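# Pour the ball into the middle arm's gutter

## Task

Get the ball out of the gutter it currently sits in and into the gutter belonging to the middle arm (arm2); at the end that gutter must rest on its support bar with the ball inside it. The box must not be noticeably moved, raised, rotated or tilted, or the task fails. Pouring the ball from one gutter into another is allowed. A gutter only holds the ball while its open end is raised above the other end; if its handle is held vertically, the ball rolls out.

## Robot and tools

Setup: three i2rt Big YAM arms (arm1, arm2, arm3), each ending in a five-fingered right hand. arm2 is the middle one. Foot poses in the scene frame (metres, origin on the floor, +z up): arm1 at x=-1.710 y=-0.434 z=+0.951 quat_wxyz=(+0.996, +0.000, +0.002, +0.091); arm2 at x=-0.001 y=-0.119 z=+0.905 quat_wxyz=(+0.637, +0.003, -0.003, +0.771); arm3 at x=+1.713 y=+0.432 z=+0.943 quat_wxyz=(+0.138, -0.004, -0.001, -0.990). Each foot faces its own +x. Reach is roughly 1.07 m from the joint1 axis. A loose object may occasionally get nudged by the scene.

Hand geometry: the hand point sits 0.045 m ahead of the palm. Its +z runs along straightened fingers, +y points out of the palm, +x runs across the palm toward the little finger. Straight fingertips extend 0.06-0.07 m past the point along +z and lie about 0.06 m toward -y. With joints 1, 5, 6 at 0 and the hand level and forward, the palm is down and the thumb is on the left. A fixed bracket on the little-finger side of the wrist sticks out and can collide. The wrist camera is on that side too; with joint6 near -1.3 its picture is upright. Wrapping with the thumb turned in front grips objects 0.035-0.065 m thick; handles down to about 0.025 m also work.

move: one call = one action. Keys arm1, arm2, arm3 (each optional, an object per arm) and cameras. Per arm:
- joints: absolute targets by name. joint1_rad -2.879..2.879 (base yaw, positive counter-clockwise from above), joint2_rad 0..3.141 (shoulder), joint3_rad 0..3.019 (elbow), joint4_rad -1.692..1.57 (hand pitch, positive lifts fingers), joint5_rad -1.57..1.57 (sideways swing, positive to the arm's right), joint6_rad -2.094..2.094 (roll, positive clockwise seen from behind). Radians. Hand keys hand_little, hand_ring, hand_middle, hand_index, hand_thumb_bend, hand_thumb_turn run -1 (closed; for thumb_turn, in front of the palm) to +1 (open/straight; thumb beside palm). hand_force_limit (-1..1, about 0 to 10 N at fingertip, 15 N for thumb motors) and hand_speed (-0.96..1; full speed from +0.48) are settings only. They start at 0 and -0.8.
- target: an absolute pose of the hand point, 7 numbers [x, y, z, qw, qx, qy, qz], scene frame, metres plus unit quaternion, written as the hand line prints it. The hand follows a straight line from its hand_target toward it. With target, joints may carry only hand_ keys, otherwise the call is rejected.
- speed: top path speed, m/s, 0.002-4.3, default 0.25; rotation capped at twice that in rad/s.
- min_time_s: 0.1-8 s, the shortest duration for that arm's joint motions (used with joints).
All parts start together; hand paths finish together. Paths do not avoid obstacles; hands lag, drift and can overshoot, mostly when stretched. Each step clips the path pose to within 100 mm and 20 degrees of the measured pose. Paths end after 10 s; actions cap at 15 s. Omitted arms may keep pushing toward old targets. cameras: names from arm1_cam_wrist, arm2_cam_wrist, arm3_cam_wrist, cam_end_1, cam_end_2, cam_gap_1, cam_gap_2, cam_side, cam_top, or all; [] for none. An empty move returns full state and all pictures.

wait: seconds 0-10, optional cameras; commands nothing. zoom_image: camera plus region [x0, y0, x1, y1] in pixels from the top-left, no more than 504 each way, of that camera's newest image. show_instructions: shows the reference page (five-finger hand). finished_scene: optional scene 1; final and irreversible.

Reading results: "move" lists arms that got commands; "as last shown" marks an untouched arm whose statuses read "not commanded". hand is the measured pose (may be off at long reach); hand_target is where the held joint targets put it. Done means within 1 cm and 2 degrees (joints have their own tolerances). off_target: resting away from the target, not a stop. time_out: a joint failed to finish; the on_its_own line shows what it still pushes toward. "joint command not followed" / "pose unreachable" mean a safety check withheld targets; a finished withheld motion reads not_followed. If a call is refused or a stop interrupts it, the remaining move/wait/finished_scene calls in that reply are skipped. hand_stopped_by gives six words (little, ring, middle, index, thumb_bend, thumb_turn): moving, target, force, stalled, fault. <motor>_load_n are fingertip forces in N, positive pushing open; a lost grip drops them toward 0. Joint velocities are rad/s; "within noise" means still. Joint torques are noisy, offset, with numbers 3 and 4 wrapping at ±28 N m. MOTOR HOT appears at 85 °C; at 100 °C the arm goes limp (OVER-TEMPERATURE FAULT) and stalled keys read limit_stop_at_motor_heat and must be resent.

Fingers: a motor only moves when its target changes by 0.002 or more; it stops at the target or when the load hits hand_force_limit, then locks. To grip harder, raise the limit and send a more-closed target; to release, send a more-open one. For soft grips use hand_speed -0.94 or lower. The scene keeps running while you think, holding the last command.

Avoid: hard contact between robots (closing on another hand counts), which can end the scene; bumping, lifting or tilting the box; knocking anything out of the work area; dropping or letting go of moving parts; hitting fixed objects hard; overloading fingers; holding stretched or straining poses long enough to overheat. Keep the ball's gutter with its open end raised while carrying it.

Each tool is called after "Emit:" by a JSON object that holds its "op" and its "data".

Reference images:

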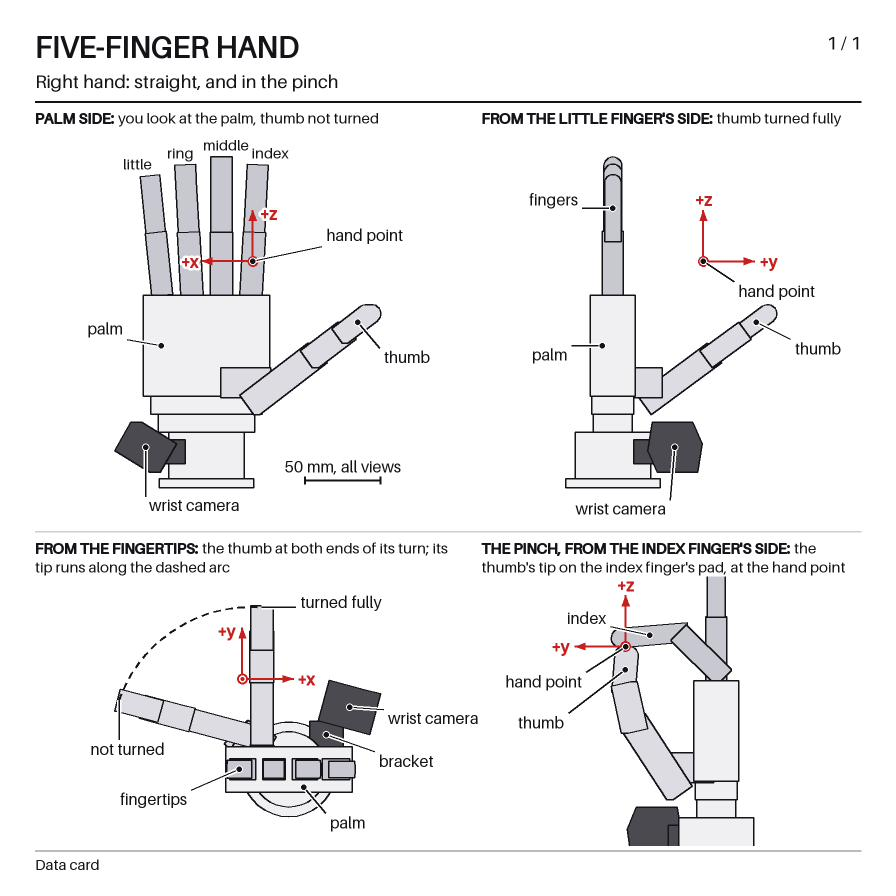

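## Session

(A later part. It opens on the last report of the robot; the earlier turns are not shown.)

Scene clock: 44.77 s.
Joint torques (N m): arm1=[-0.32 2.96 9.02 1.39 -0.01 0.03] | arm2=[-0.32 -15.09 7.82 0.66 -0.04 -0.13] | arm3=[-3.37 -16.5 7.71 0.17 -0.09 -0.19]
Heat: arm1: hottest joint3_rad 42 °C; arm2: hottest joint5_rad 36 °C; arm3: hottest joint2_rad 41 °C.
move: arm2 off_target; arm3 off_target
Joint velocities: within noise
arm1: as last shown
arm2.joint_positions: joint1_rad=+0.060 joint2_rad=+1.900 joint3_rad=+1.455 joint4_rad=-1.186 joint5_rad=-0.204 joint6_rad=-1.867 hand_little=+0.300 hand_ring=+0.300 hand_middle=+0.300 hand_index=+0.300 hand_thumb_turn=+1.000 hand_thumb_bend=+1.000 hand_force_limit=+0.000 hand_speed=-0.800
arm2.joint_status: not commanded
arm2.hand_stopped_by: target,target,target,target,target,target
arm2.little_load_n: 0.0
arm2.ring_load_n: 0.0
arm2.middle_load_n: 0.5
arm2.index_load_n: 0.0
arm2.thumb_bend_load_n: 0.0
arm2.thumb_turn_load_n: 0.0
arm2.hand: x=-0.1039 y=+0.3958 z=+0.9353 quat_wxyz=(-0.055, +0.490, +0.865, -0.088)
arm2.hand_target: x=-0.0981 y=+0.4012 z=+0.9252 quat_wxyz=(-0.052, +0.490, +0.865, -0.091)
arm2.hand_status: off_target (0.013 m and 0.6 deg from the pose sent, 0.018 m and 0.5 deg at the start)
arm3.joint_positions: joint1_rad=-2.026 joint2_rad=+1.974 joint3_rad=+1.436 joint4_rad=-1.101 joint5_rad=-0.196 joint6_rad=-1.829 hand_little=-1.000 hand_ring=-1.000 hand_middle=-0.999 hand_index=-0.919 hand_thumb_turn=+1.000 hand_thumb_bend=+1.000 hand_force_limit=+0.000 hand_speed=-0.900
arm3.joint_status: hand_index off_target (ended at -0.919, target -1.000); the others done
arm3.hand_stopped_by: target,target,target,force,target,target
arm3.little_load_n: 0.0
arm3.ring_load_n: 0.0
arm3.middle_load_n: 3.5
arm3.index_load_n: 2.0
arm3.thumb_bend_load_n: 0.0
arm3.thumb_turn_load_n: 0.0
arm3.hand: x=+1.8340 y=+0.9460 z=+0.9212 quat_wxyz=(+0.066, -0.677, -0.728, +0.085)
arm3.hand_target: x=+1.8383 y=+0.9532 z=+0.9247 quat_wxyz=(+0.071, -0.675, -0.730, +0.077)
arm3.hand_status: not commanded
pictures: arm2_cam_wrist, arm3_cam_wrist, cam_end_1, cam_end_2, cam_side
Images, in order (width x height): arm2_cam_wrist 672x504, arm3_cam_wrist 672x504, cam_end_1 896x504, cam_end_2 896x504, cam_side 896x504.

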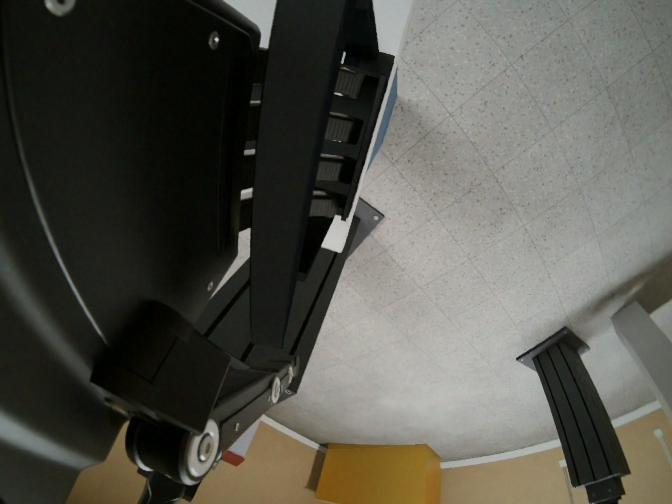

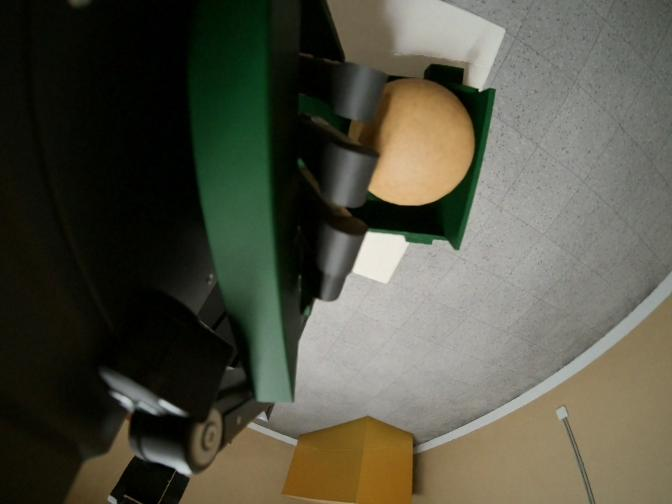

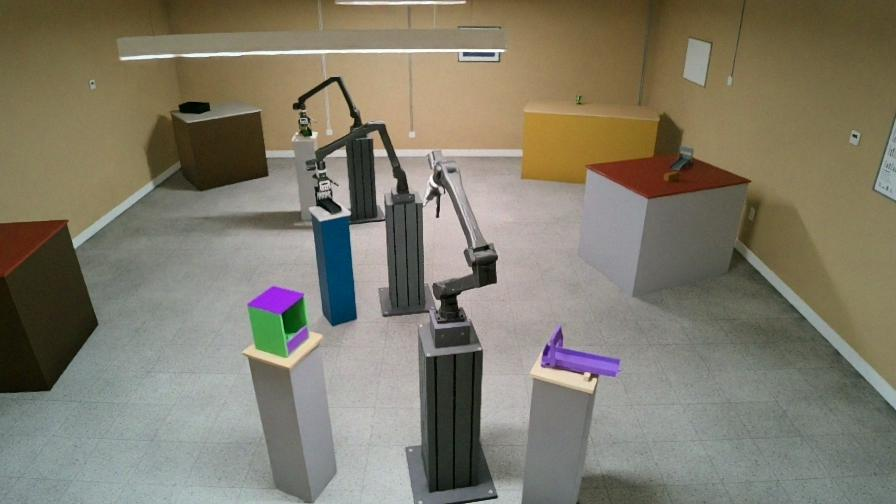

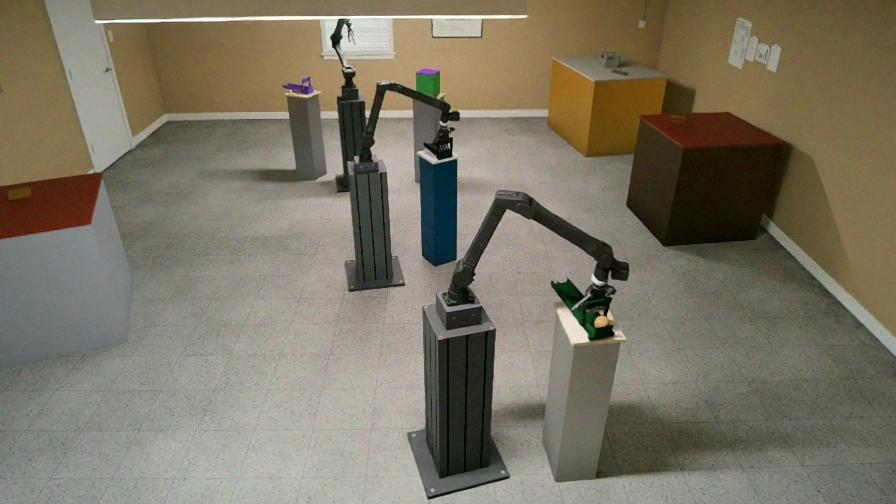

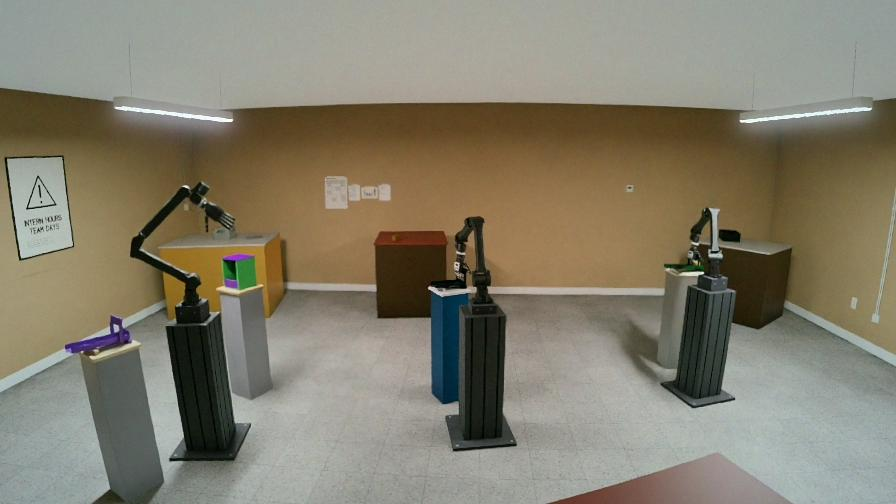

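Emit:
{"op": "zoom_image", "data": {"camera": "arm2_cam_wrist", "region": [230, 60, 380, 260]}}

Emit:
{"op": "zoom_image", "data": {"camera": "arm2_cam_wrist", "region": [220, 220, 370, 370]}}

Emit:
{"op": "zoom_image", "data": {"camera": "cam_side", "region": [445, 250, 485, 290]}}

Scaled by 2.520 from the camera's image (finer frame: 960x720).

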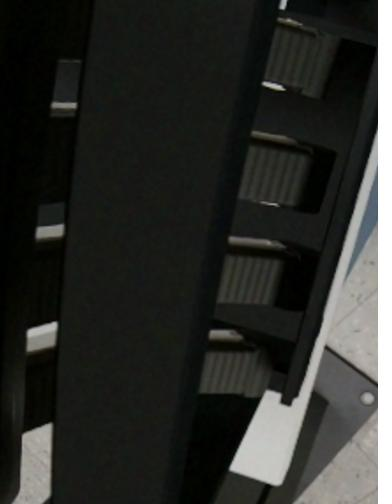

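Scaled by 3.360 from the camera's image (finer frame: 960x720).

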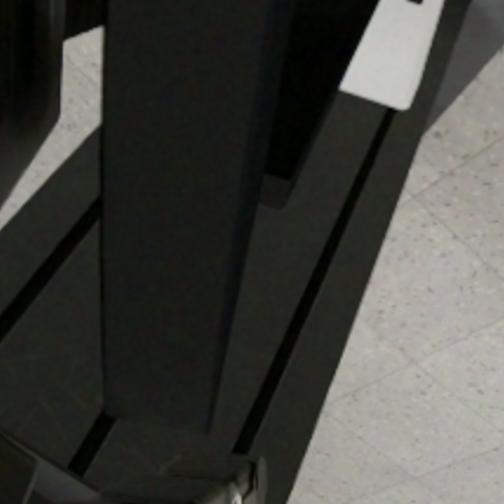

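Scaled by 12.600 from the camera's image (finer frame: 1280x720).

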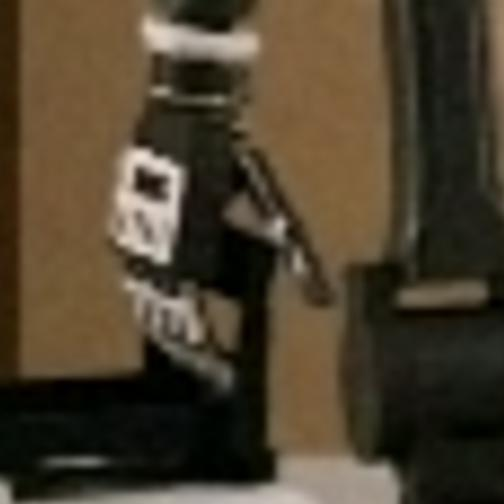

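Emit:
{"op": "move", "data": {"arm2": {"target": [-0.111, 0.3965, 0.909, -0.0475, 0.4515, 0.8861, -0.0931], "speed": 0.03}, "arm3": {"joints": {"hand_thumb_turn": -1, "hand_speed": -0.7}}, "cameras": ["arm2_cam_wrist", "arm3_cam_wrist", "cam_side", "cam_end_2", "cam_end_1"]}}

Emit:
{"op": "zoom_image", "data": {"camera": "arm2_cam_wrist", "region": [220, 40, 400, 220]}}

Emit:
{"op": "zoom_image", "data": {"camera": "cam_end_2", "region": [410, 120, 470, 180]}}

Emit:
{"op": "zoom_image", "data": {"camera": "cam_end_2", "region": [560, 270, 630, 350]}}

Scene clock: 50.37 s.
Joint torques (N m): arm1=[-0.15 2.9 9.09 1.42 -0.02 0.03] | arm2=[1.08 -14.8 5.78 1.48 0.01 -0.21] | arm3=[-3.14 -16.97 7.76 0.01 -0.19 -0.17]
Heat: arm1: hottest joint3_rad 42 °C; arm2: hottest joint5_rad 36 °C; arm3: hottest joint2_rad 42 °C.
move: arm2 off_target; arm3 off_target
Joint velocities: within noise
arm1: as last shown
arm2.joint_positions: joint1_rad=+0.067 joint2_rad=+1.905 joint3_rad=+1.451 joint4_rad=-1.177 joint5_rad=-0.200 joint6_rad=-1.919 hand_little=+0.300 hand_ring=+0.300 hand_middle=+0.300 hand_index=+0.300 hand_thumb_turn=+1.000 hand_thumb_bend=+1.000 hand_force_limit=+0.000 hand_speed=-0.800
arm2.joint_status: not commanded
arm2.hand_stopped_by: target,target,target,target,target,target
arm2.little_load_n: 0.0
arm2.ring_load_n: 0.0
arm2.middle_load_n: 0.0
arm2.index_load_n: -3.0
arm2.thumb_bend_load_n: 0.0
arm2.thumb_turn_load_n: 0.0
arm2.hand: x=-0.1076 y=+0.3986 z=+0.9310 quat_wxyz=(-0.056, +0.465, +0.880, -0.086)
arm2.hand_target: x=-0.1104 y=+0.3953 z=+0.9098 quat_wxyz=(-0.047, +0.452, +0.886, -0.093)
arm2.hand_status: off_target (0.022 m and 2.1 deg from the pose sent, 0.027 m and 5.2 deg at the start)
arm3.joint_positions: joint1_rad=-2.026 joint2_rad=+1.974 joint3_rad=+1.436 joint4_rad=-1.101 joint5_rad=-0.193 joint6_rad=-1.829 hand_little=-1.000 hand_ring=-1.000 hand_middle=-0.999 hand_index=-0.919 hand_thumb_turn=+0.868 hand_thumb_bend=+1.000 hand_force_limit=+0.000 hand_speed=-0.700
arm3.joint_status: hand_thumb_turn off_target (ended at +0.868, target -1.000); the others done
arm3.hand_stopped_by: target,target,target,force,target,force
arm3.little_load_n: 0.0
arm3.ring_load_n: 0.0
arm3.middle_load_n: 4.0
arm3.index_load_n: 2.5
arm3.thumb_bend_load_n: 0.0
arm3.thumb_turn_load_n: 7.5
arm3.hand: x=+1.8346 y=+0.9459 z=+0.9213 quat_wxyz=(+0.065, -0.677, -0.728, +0.084)
arm3.hand_target: x=+1.8383 y=+0.9532 z=+0.9247 quat_wxyz=(+0.071, -0.675, -0.730, +0.077)
arm3.hand_status: not commanded
pictures: arm2_cam_wrist, arm3_cam_wrist, cam_end_1, cam_end_2, cam_side
Images, in order (width x height): arm2_cam_wrist 672x504, arm3_cam_wrist 672x504, cam_end_1 896x504, cam_end_2 896x504, cam_side 896x504.

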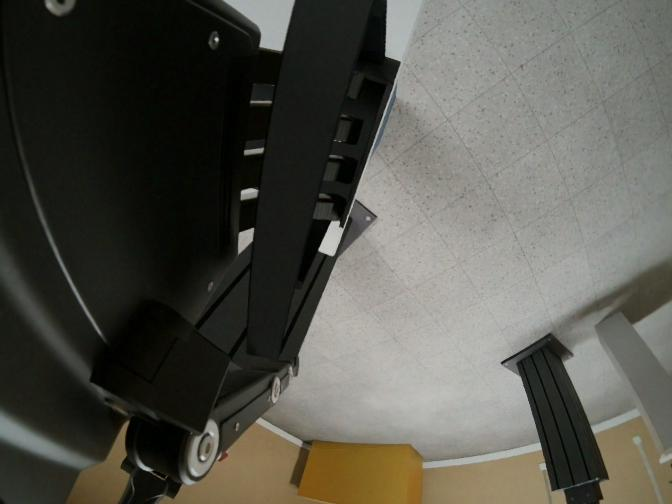

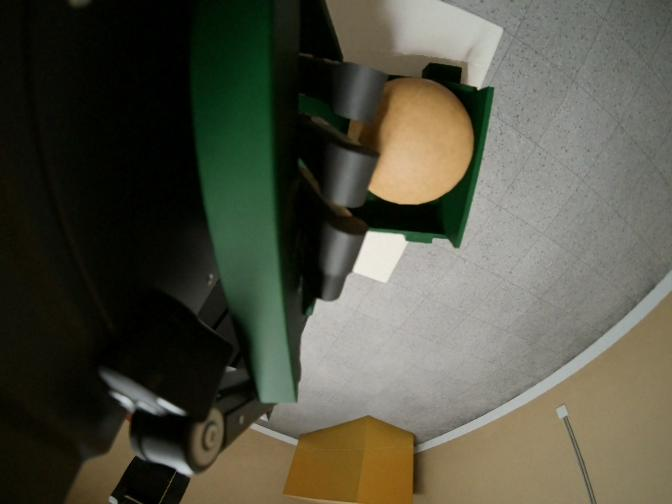

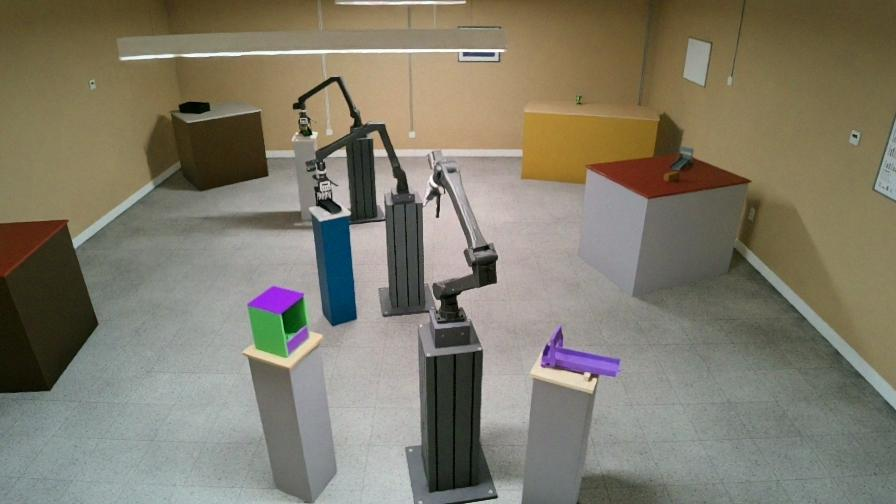

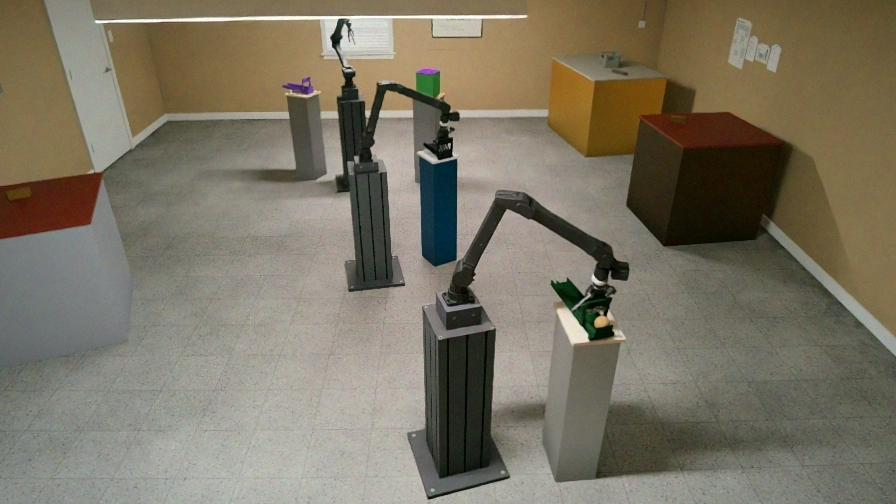

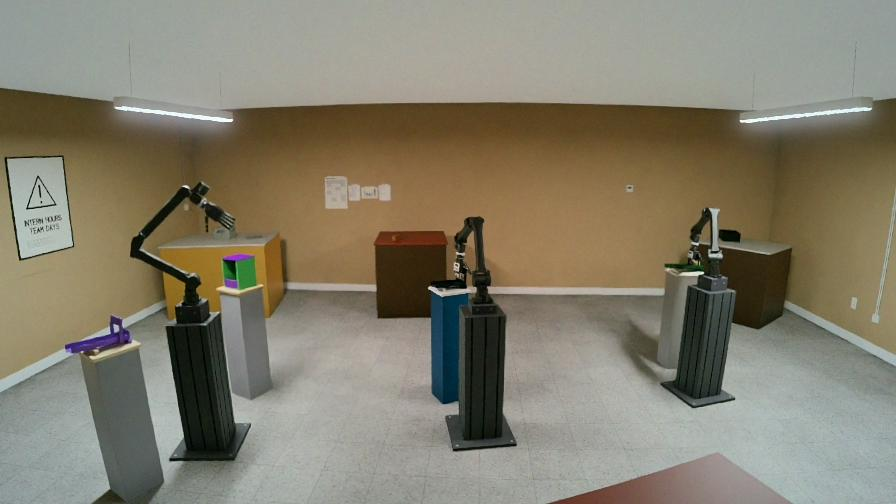

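Scaled by 2.800 from the camera's image (finer frame: 960x720).

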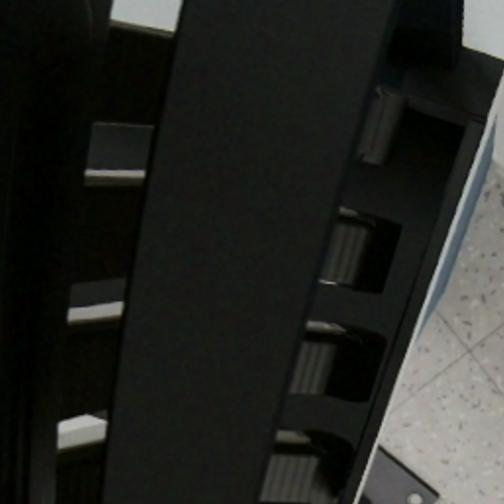

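Scaled by 8.400 from the camera's image (finer frame: 1280x720).

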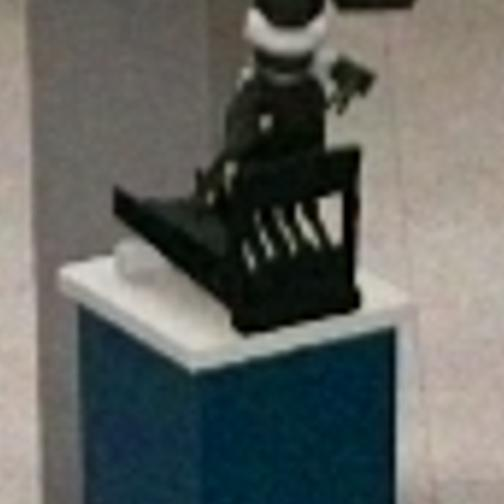

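Scaled by 6.300 from the camera's image (finer frame: 1280x720).

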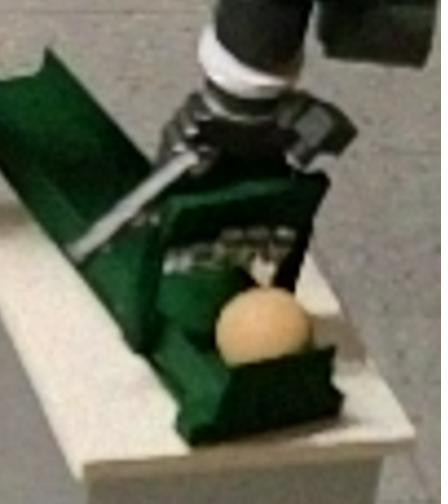

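Emit:
{"op": "move", "data": {"arm2": {"target": [-0.106, 0.399, 0.946, -0.0475, 0.4515, 0.8861, -0.0931], "speed": 0.04}, "arm3": {"joints": {"hand_thumb_turn": 1, "hand_little": 0.3, "hand_ring": 0.3, "hand_middle": 0.3, "hand_index": 0.3, "hand_speed": -0.7}}, "cameras": ["arm2_cam_wrist", "arm3_cam_wrist", "cam_end_2"]}}

Emit:
{"op": "zoom_image", "data": {"camera": "arm2_cam_wrist", "region": [220, 40, 400, 220]}}

Emit:
{"op": "zoom_image", "data": {"camera": "cam_end_2", "region": [410, 120, 470, 180]}}

Emit:
{"op": "zoom_image", "data": {"camera": "cam_end_2", "region": [560, 270, 630, 350]}}

Scene clock: 53.67 s.
Joint torques (N m): arm1=[-0.32 2.9 9.05 1.4 0 0.03] | arm2=[0.5 -17.26 9.42 -0.1 0 -0.1] | arm3=[-3.6 -15.33 7.92 0.2 -0.09 -0.14]
Heat: arm1: hottest joint3_rad 43 °C; arm2: hottest joint5_rad 36 °C; arm3: hottest joint2_rad 42 °C.
move: arm2 off_target; arm3 done
Joint velocities: within noise
arm1: as last shown
arm2.joint_positions: joint1_rad=+0.067 joint2_rad=+1.905 joint3_rad=+1.451 joint4_rad=-1.229 joint5_rad=-0.199 joint6_rad=-1.941 hand_little=+0.300 hand_ring=+0.300 hand_middle=+0.300 hand_index=+0.300 hand_thumb_turn=+1.000 hand_thumb_bend=+1.000 hand_force_limit=+0.000 hand_speed=-0.800
arm2.joint_status: not commanded
arm2.hand_stopped_by: target,target,target,target,target,target
arm2.little_load_n: 0.0
arm2.ring_load_n: 0.0
arm2.middle_load_n: 0.0
arm2.index_load_n: 0.0
arm2.thumb_bend_load_n: 0.0
arm2.thumb_turn_load_n: 0.0
arm2.hand: x=-0.1039 y=+0.3862 z=+0.9325 quat_wxyz=(-0.039, +0.457, +0.883, -0.104)
arm2.hand_target: x=-0.1060 y=+0.3987 z=+0.9456 quat_wxyz=(-0.047, +0.452, +0.886, -0.093)
arm2.hand_status: off_target (0.019 m and 1.7 deg from the pose sent, 0.015 m and 2.1 deg at the start)
arm3.joint_positions: joint1_rad=-2.022 joint2_rad=+1.964 joint3_rad=+1.436 joint4_rad=-1.103 joint5_rad=-0.196 joint6_rad=-1.830 hand_little=+0.300 hand_ring=+0.300 hand_middle=+0.300 hand_index=+0.300 hand_thumb_turn=+1.000 hand_thumb_bend=+1.000 hand_force_limit=+0.000 hand_speed=-0.700
arm3.joint_status: all done
arm3.hand_stopped_by: target,target,target,target,target,target
arm3.little_load_n: -1.5
arm3.ring_load_n: 0.5
arm3.middle_load_n: 0.5
arm3.index_load_n: 0.0
arm3.thumb_bend_load_n: 0.0
arm3.thumb_turn_load_n: 0.0
arm3.hand: x=+1.8319 y=+0.9479 z=+0.9267 quat_wxyz=(+0.068, -0.675, -0.730, +0.081)
arm3.hand_target: x=+1.8371 y=+0.9535 z=+0.9247 quat_wxyz=(+0.071, -0.674, -0.731, +0.077)
arm3.hand_status: not commanded
Images, in order (width x height): arm2_cam_wrist 672x504, arm3_cam_wrist 672x504, cam_end_2 896x504.

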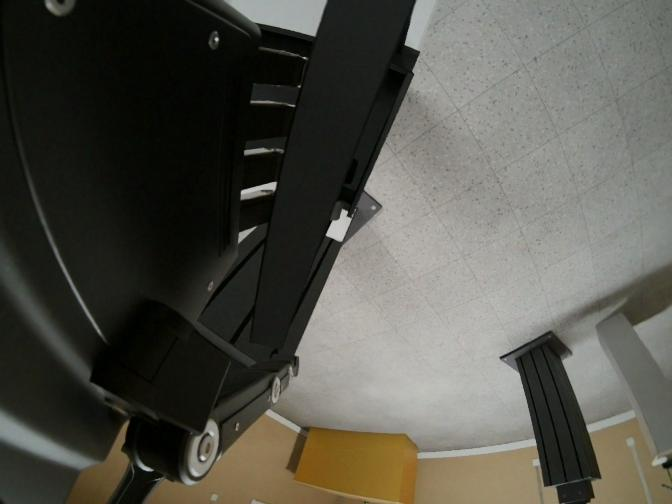

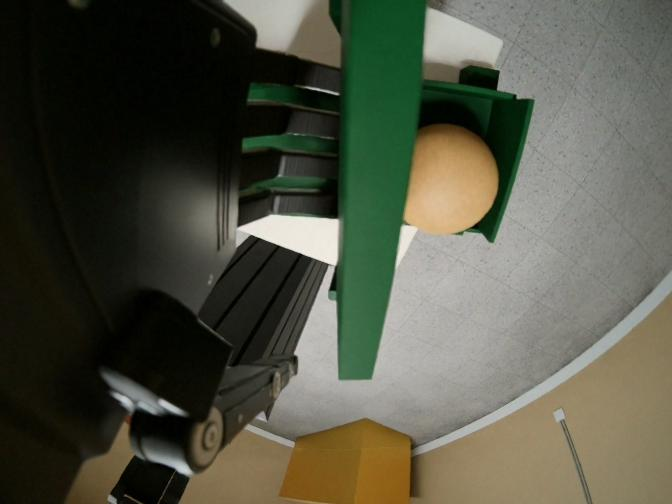

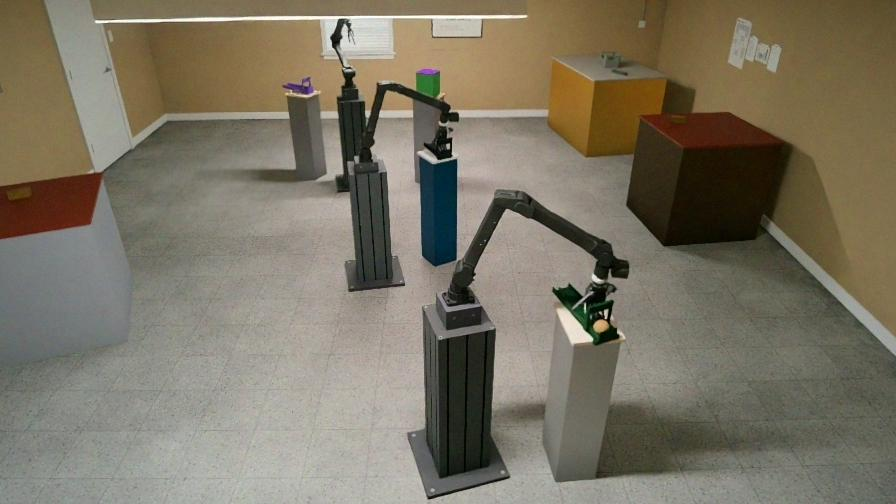

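Scaled by 2.800 from the camera's image (finer frame: 960x720).

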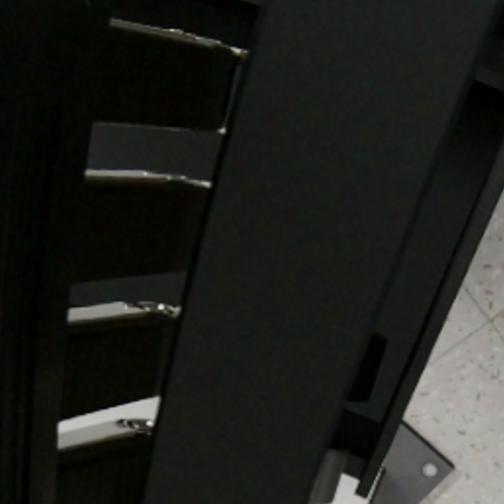

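Scaled by 8.400 from the camera's image (finer frame: 1280x720).

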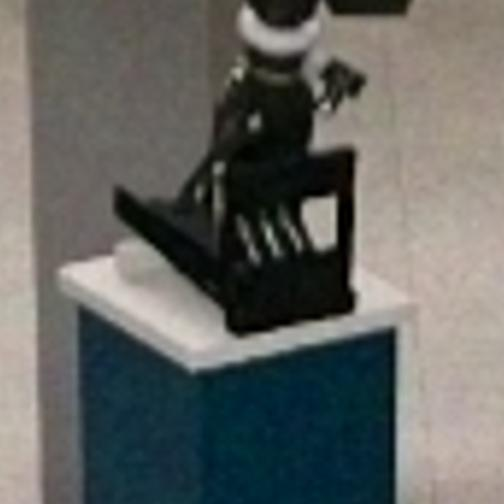

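Scaled by 6.300 from the camera's image (finer frame: 1280x720).

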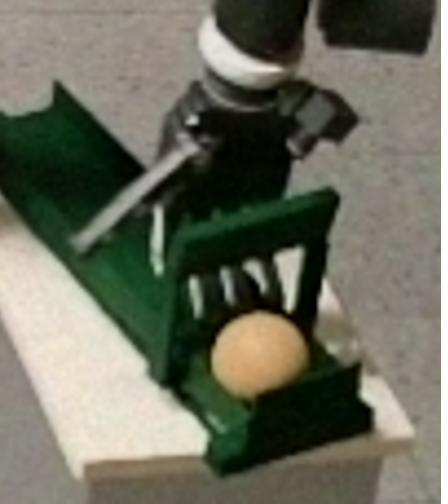

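Emit:
{"op": "move", "data": {"arm2": {"joints": {"hand_little": 1, "hand_ring": 1, "hand_middle": 1, "hand_index": 1}}, "arm3": {"joints": {"hand_little": 1, "hand_ring": 1, "hand_middle": 1, "hand_index": 1}}}}

Emit:
{"op": "move", "data": {"arm2": {"target": [-0.135, 0.376, 0.955, -0.0475, 0.4515, 0.8861, -0.0931], "speed": 0.06}, "arm3": {"target": [1.797, 0.950, 0.945, -0.0706, 0.6718, 0.7332, -0.077], "speed": 0.06}, "cameras": ["arm2_cam_wrist", "arm3_cam_wrist", "cam_end_2"]}}

Emit:
{"op": "zoom_image", "data": {"camera": "cam_end_2", "region": [410, 120, 470, 180]}}

Emit:
{"op": "zoom_image", "data": {"camera": "cam_end_2", "region": [560, 270, 630, 350]}}

Scene clock: 55.90 s.
Joint torques (N m): arm1=[-0.32 2.84 9.05 1.4 -0.01 0.02] | arm2=[0.62 -15.62 8.47 0.03 -0.3 -0.09] | arm3=[-1.03 -13.45 7.71 0.29 -0.63 -0.19]
Heat: arm1: hottest joint3_rad 43 °C; arm2: hottest joint5_rad 36 °C; arm3: hottest joint2_rad 42 °C.
move: arm2 done; arm3 done
Joint velocities: within noise
arm1: as last shown
arm2.joint_positions: joint1_rad=+0.056 joint2_rad=+1.884 joint3_rad=+1.466 joint4_rad=-1.231 joint5_rad=-0.191 joint6_rad=-1.943 hand_little=+1.000 hand_ring=+1.000 hand_middle=+1.000 hand_index=+0.999 hand_thumb_turn=+1.000 hand_thumb_bend=+1.000 hand_force_limit=+0.000 hand_speed=-0.800
arm2.joint_status: all done
arm2.hand_stopped_by: target,target,target,target,target,target
arm2.little_load_n: 0.0
arm2.ring_load_n: 0.0
arm2.middle_load_n: 0.0
arm2.index_load_n: -3.5
arm2.thumb_bend_load_n: 0.0
arm2.thumb_turn_load_n: 0.0
arm2.hand: x=-0.0989 y=+0.3957 z=+0.9483 quat_wxyz=(-0.048, +0.460, +0.882, -0.088)
arm2.hand_target: x=-0.1017 y=+0.3998 z=+0.9459 quat_wxyz=(-0.048, +0.455, +0.884, -0.093)
arm2.hand_status: not commanded
arm3.joint_positions: joint1_rad=-2.051 joint2_rad=+1.944 joint3_rad=+1.439 joint4_rad=-1.103 joint5_rad=-0.181 joint6_rad=-1.830 hand_little=+0.999 hand_ring=+1.000 hand_middle=+1.000 hand_index=+1.000 hand_thumb_turn=+1.000 hand_thumb_bend=+1.000 hand_force_limit=+0.000 hand_speed=-0.700
arm3.joint_status: all done
arm3.hand_stopped_by: target,target,target,target,target,target
arm3.little_load_n: -5.0
arm3.ring_load_n: 0.0
arm3.middle_load_n: 0.0
arm3.index_load_n: 0.0
arm3.thumb_bend_load_n: 0.0
arm3.thumb_turn_load_n: 0.0
arm3.hand: x=+1.8508 y=+0.9478 z=+0.9381 quat_wxyz=(+0.069, -0.685, -0.722, +0.067)
arm3.hand_target: x=+1.8387 y=+0.9530 z=+0.9249 quat_wxyz=(+0.071, -0.675, -0.730, +0.077)
arm3.hand_status: not commanded
pictures: none

Scene clock: 57.27 s.
Joint torques (N m): arm1=[-0.5 2.96 9.06 1.33 -0.03 0.02] | arm2=[0.73 -16.97 6.31 0.39 -0.24 0.12] | arm3=[-1.96 -17.44 6.22 -0.51 -0.44 0]
Heat: arm1: hottest joint3_rad 43 °C; arm2: hottest joint5_rad 36 °C; arm3: hottest joint2_rad 42 °C.
move: arm2 done; arm3 off_target
Joint velocities: within noise
arm1: as last shown
arm1.index_load_n: 0.5
arm2.joint_positions: joint1_rad=+0.135 joint2_rad=+1.862 joint3_rad=+1.455 joint4_rad=-1.231 joint5_rad=-0.197 joint6_rad=-1.901 hand_little=+1.000 hand_ring=+1.000 hand_middle=+1.000 hand_index=+0.999 hand_thumb_turn=+1.000 hand_thumb_bend=+1.000 hand_force_limit=+0.000 hand_speed=-0.800
arm2.joint_status: not commanded
arm2.hand_stopped_by: target,target,target,target,target,target
arm2.little_load_n: 0.0
arm2.ring_load_n: 0.0
arm2.middle_load_n: 0.0
arm2.index_load_n: 0.0
arm2.thumb_bend_load_n: 0.0
arm2.thumb_turn_load_n: 0.0
arm2.hand: x=-0.1385 y=+0.3807 z=+0.9556 quat_wxyz=(-0.048, +0.443, +0.891, -0.089)
arm2.hand_target: x=-0.1391 y=+0.3751 z=+0.9550 quat_wxyz=(-0.047, +0.448, +0.888, -0.093)
arm2.hand_status: done (0.006 m and 1.2 deg from the pose sent, 0.042 m and 1.2 deg at the start)
arm3.joint_positions: joint1_rad=-1.968 joint2_rad=+1.938 joint3_rad=+1.439 joint4_rad=-1.103 joint5_rad=-0.187 joint6_rad=-1.784 hand_little=+0.999 hand_ring=+1.000 hand_middle=+1.000 hand_index=+1.000 hand_thumb_turn=+1.000 hand_thumb_bend=+1.000 hand_force_limit=+0.000 hand_speed=-0.700
arm3.joint_status: not commanded
arm3.hand_stopped_by: target,target,target,target,target,target
arm3.little_load_n: -1.0
arm3.ring_load_n: 0.0
arm3.middle_load_n: 0.0
arm3.index_load_n: 0.0
arm3.thumb_bend_load_n: 0.0
arm3.thumb_turn_load_n: 0.0
arm3.hand: x=+1.8054 y=+0.9554 z=+0.9416 quat_wxyz=(+0.069, -0.672, -0.734, +0.070)
arm3.hand_target: x=+1.7971 y=+0.9504 z=+0.9449 quat_wxyz=(+0.070, -0.672, -0.734, +0.077)
arm3.hand_status: off_target (0.011 m and 0.8 deg from the pose sent, 0.054 m and 2.4 deg at the start)
Images, in order (width x height): arm2_cam_wrist 672x504, arm3_cam_wrist 672x504, cam_end_2 896x504.

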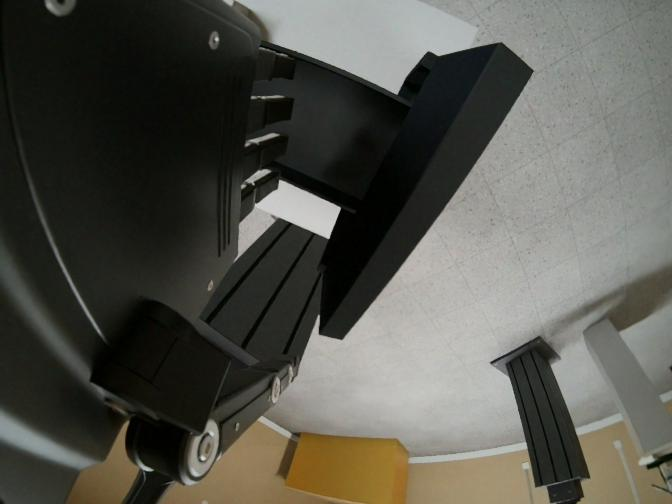

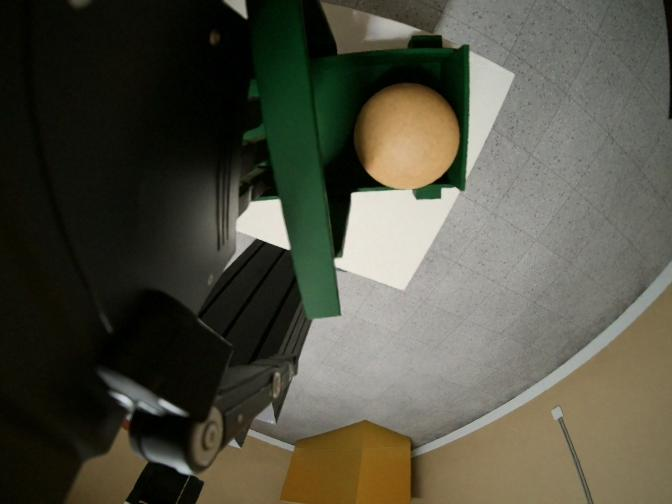

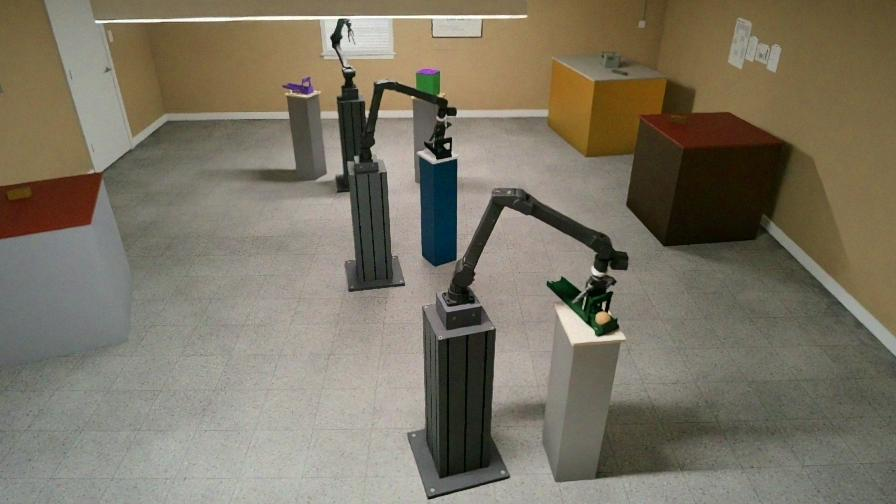

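Scaled by 8.400 from the camera's image (finer frame: 1280x720).

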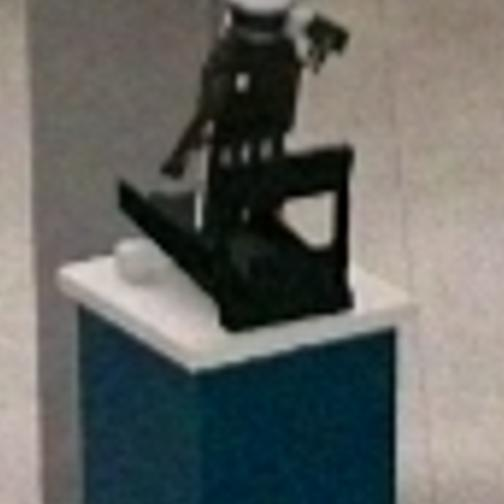

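Scaled by 6.300 from the camera's image (finer frame: 1280x720).

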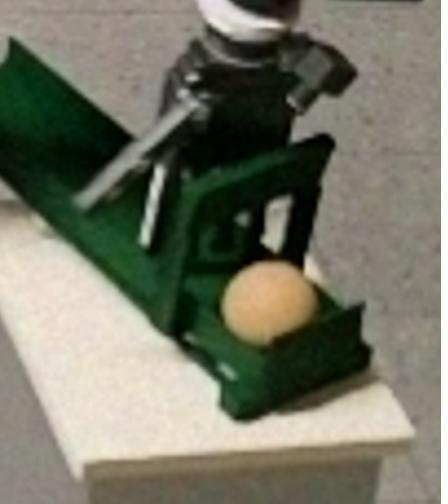

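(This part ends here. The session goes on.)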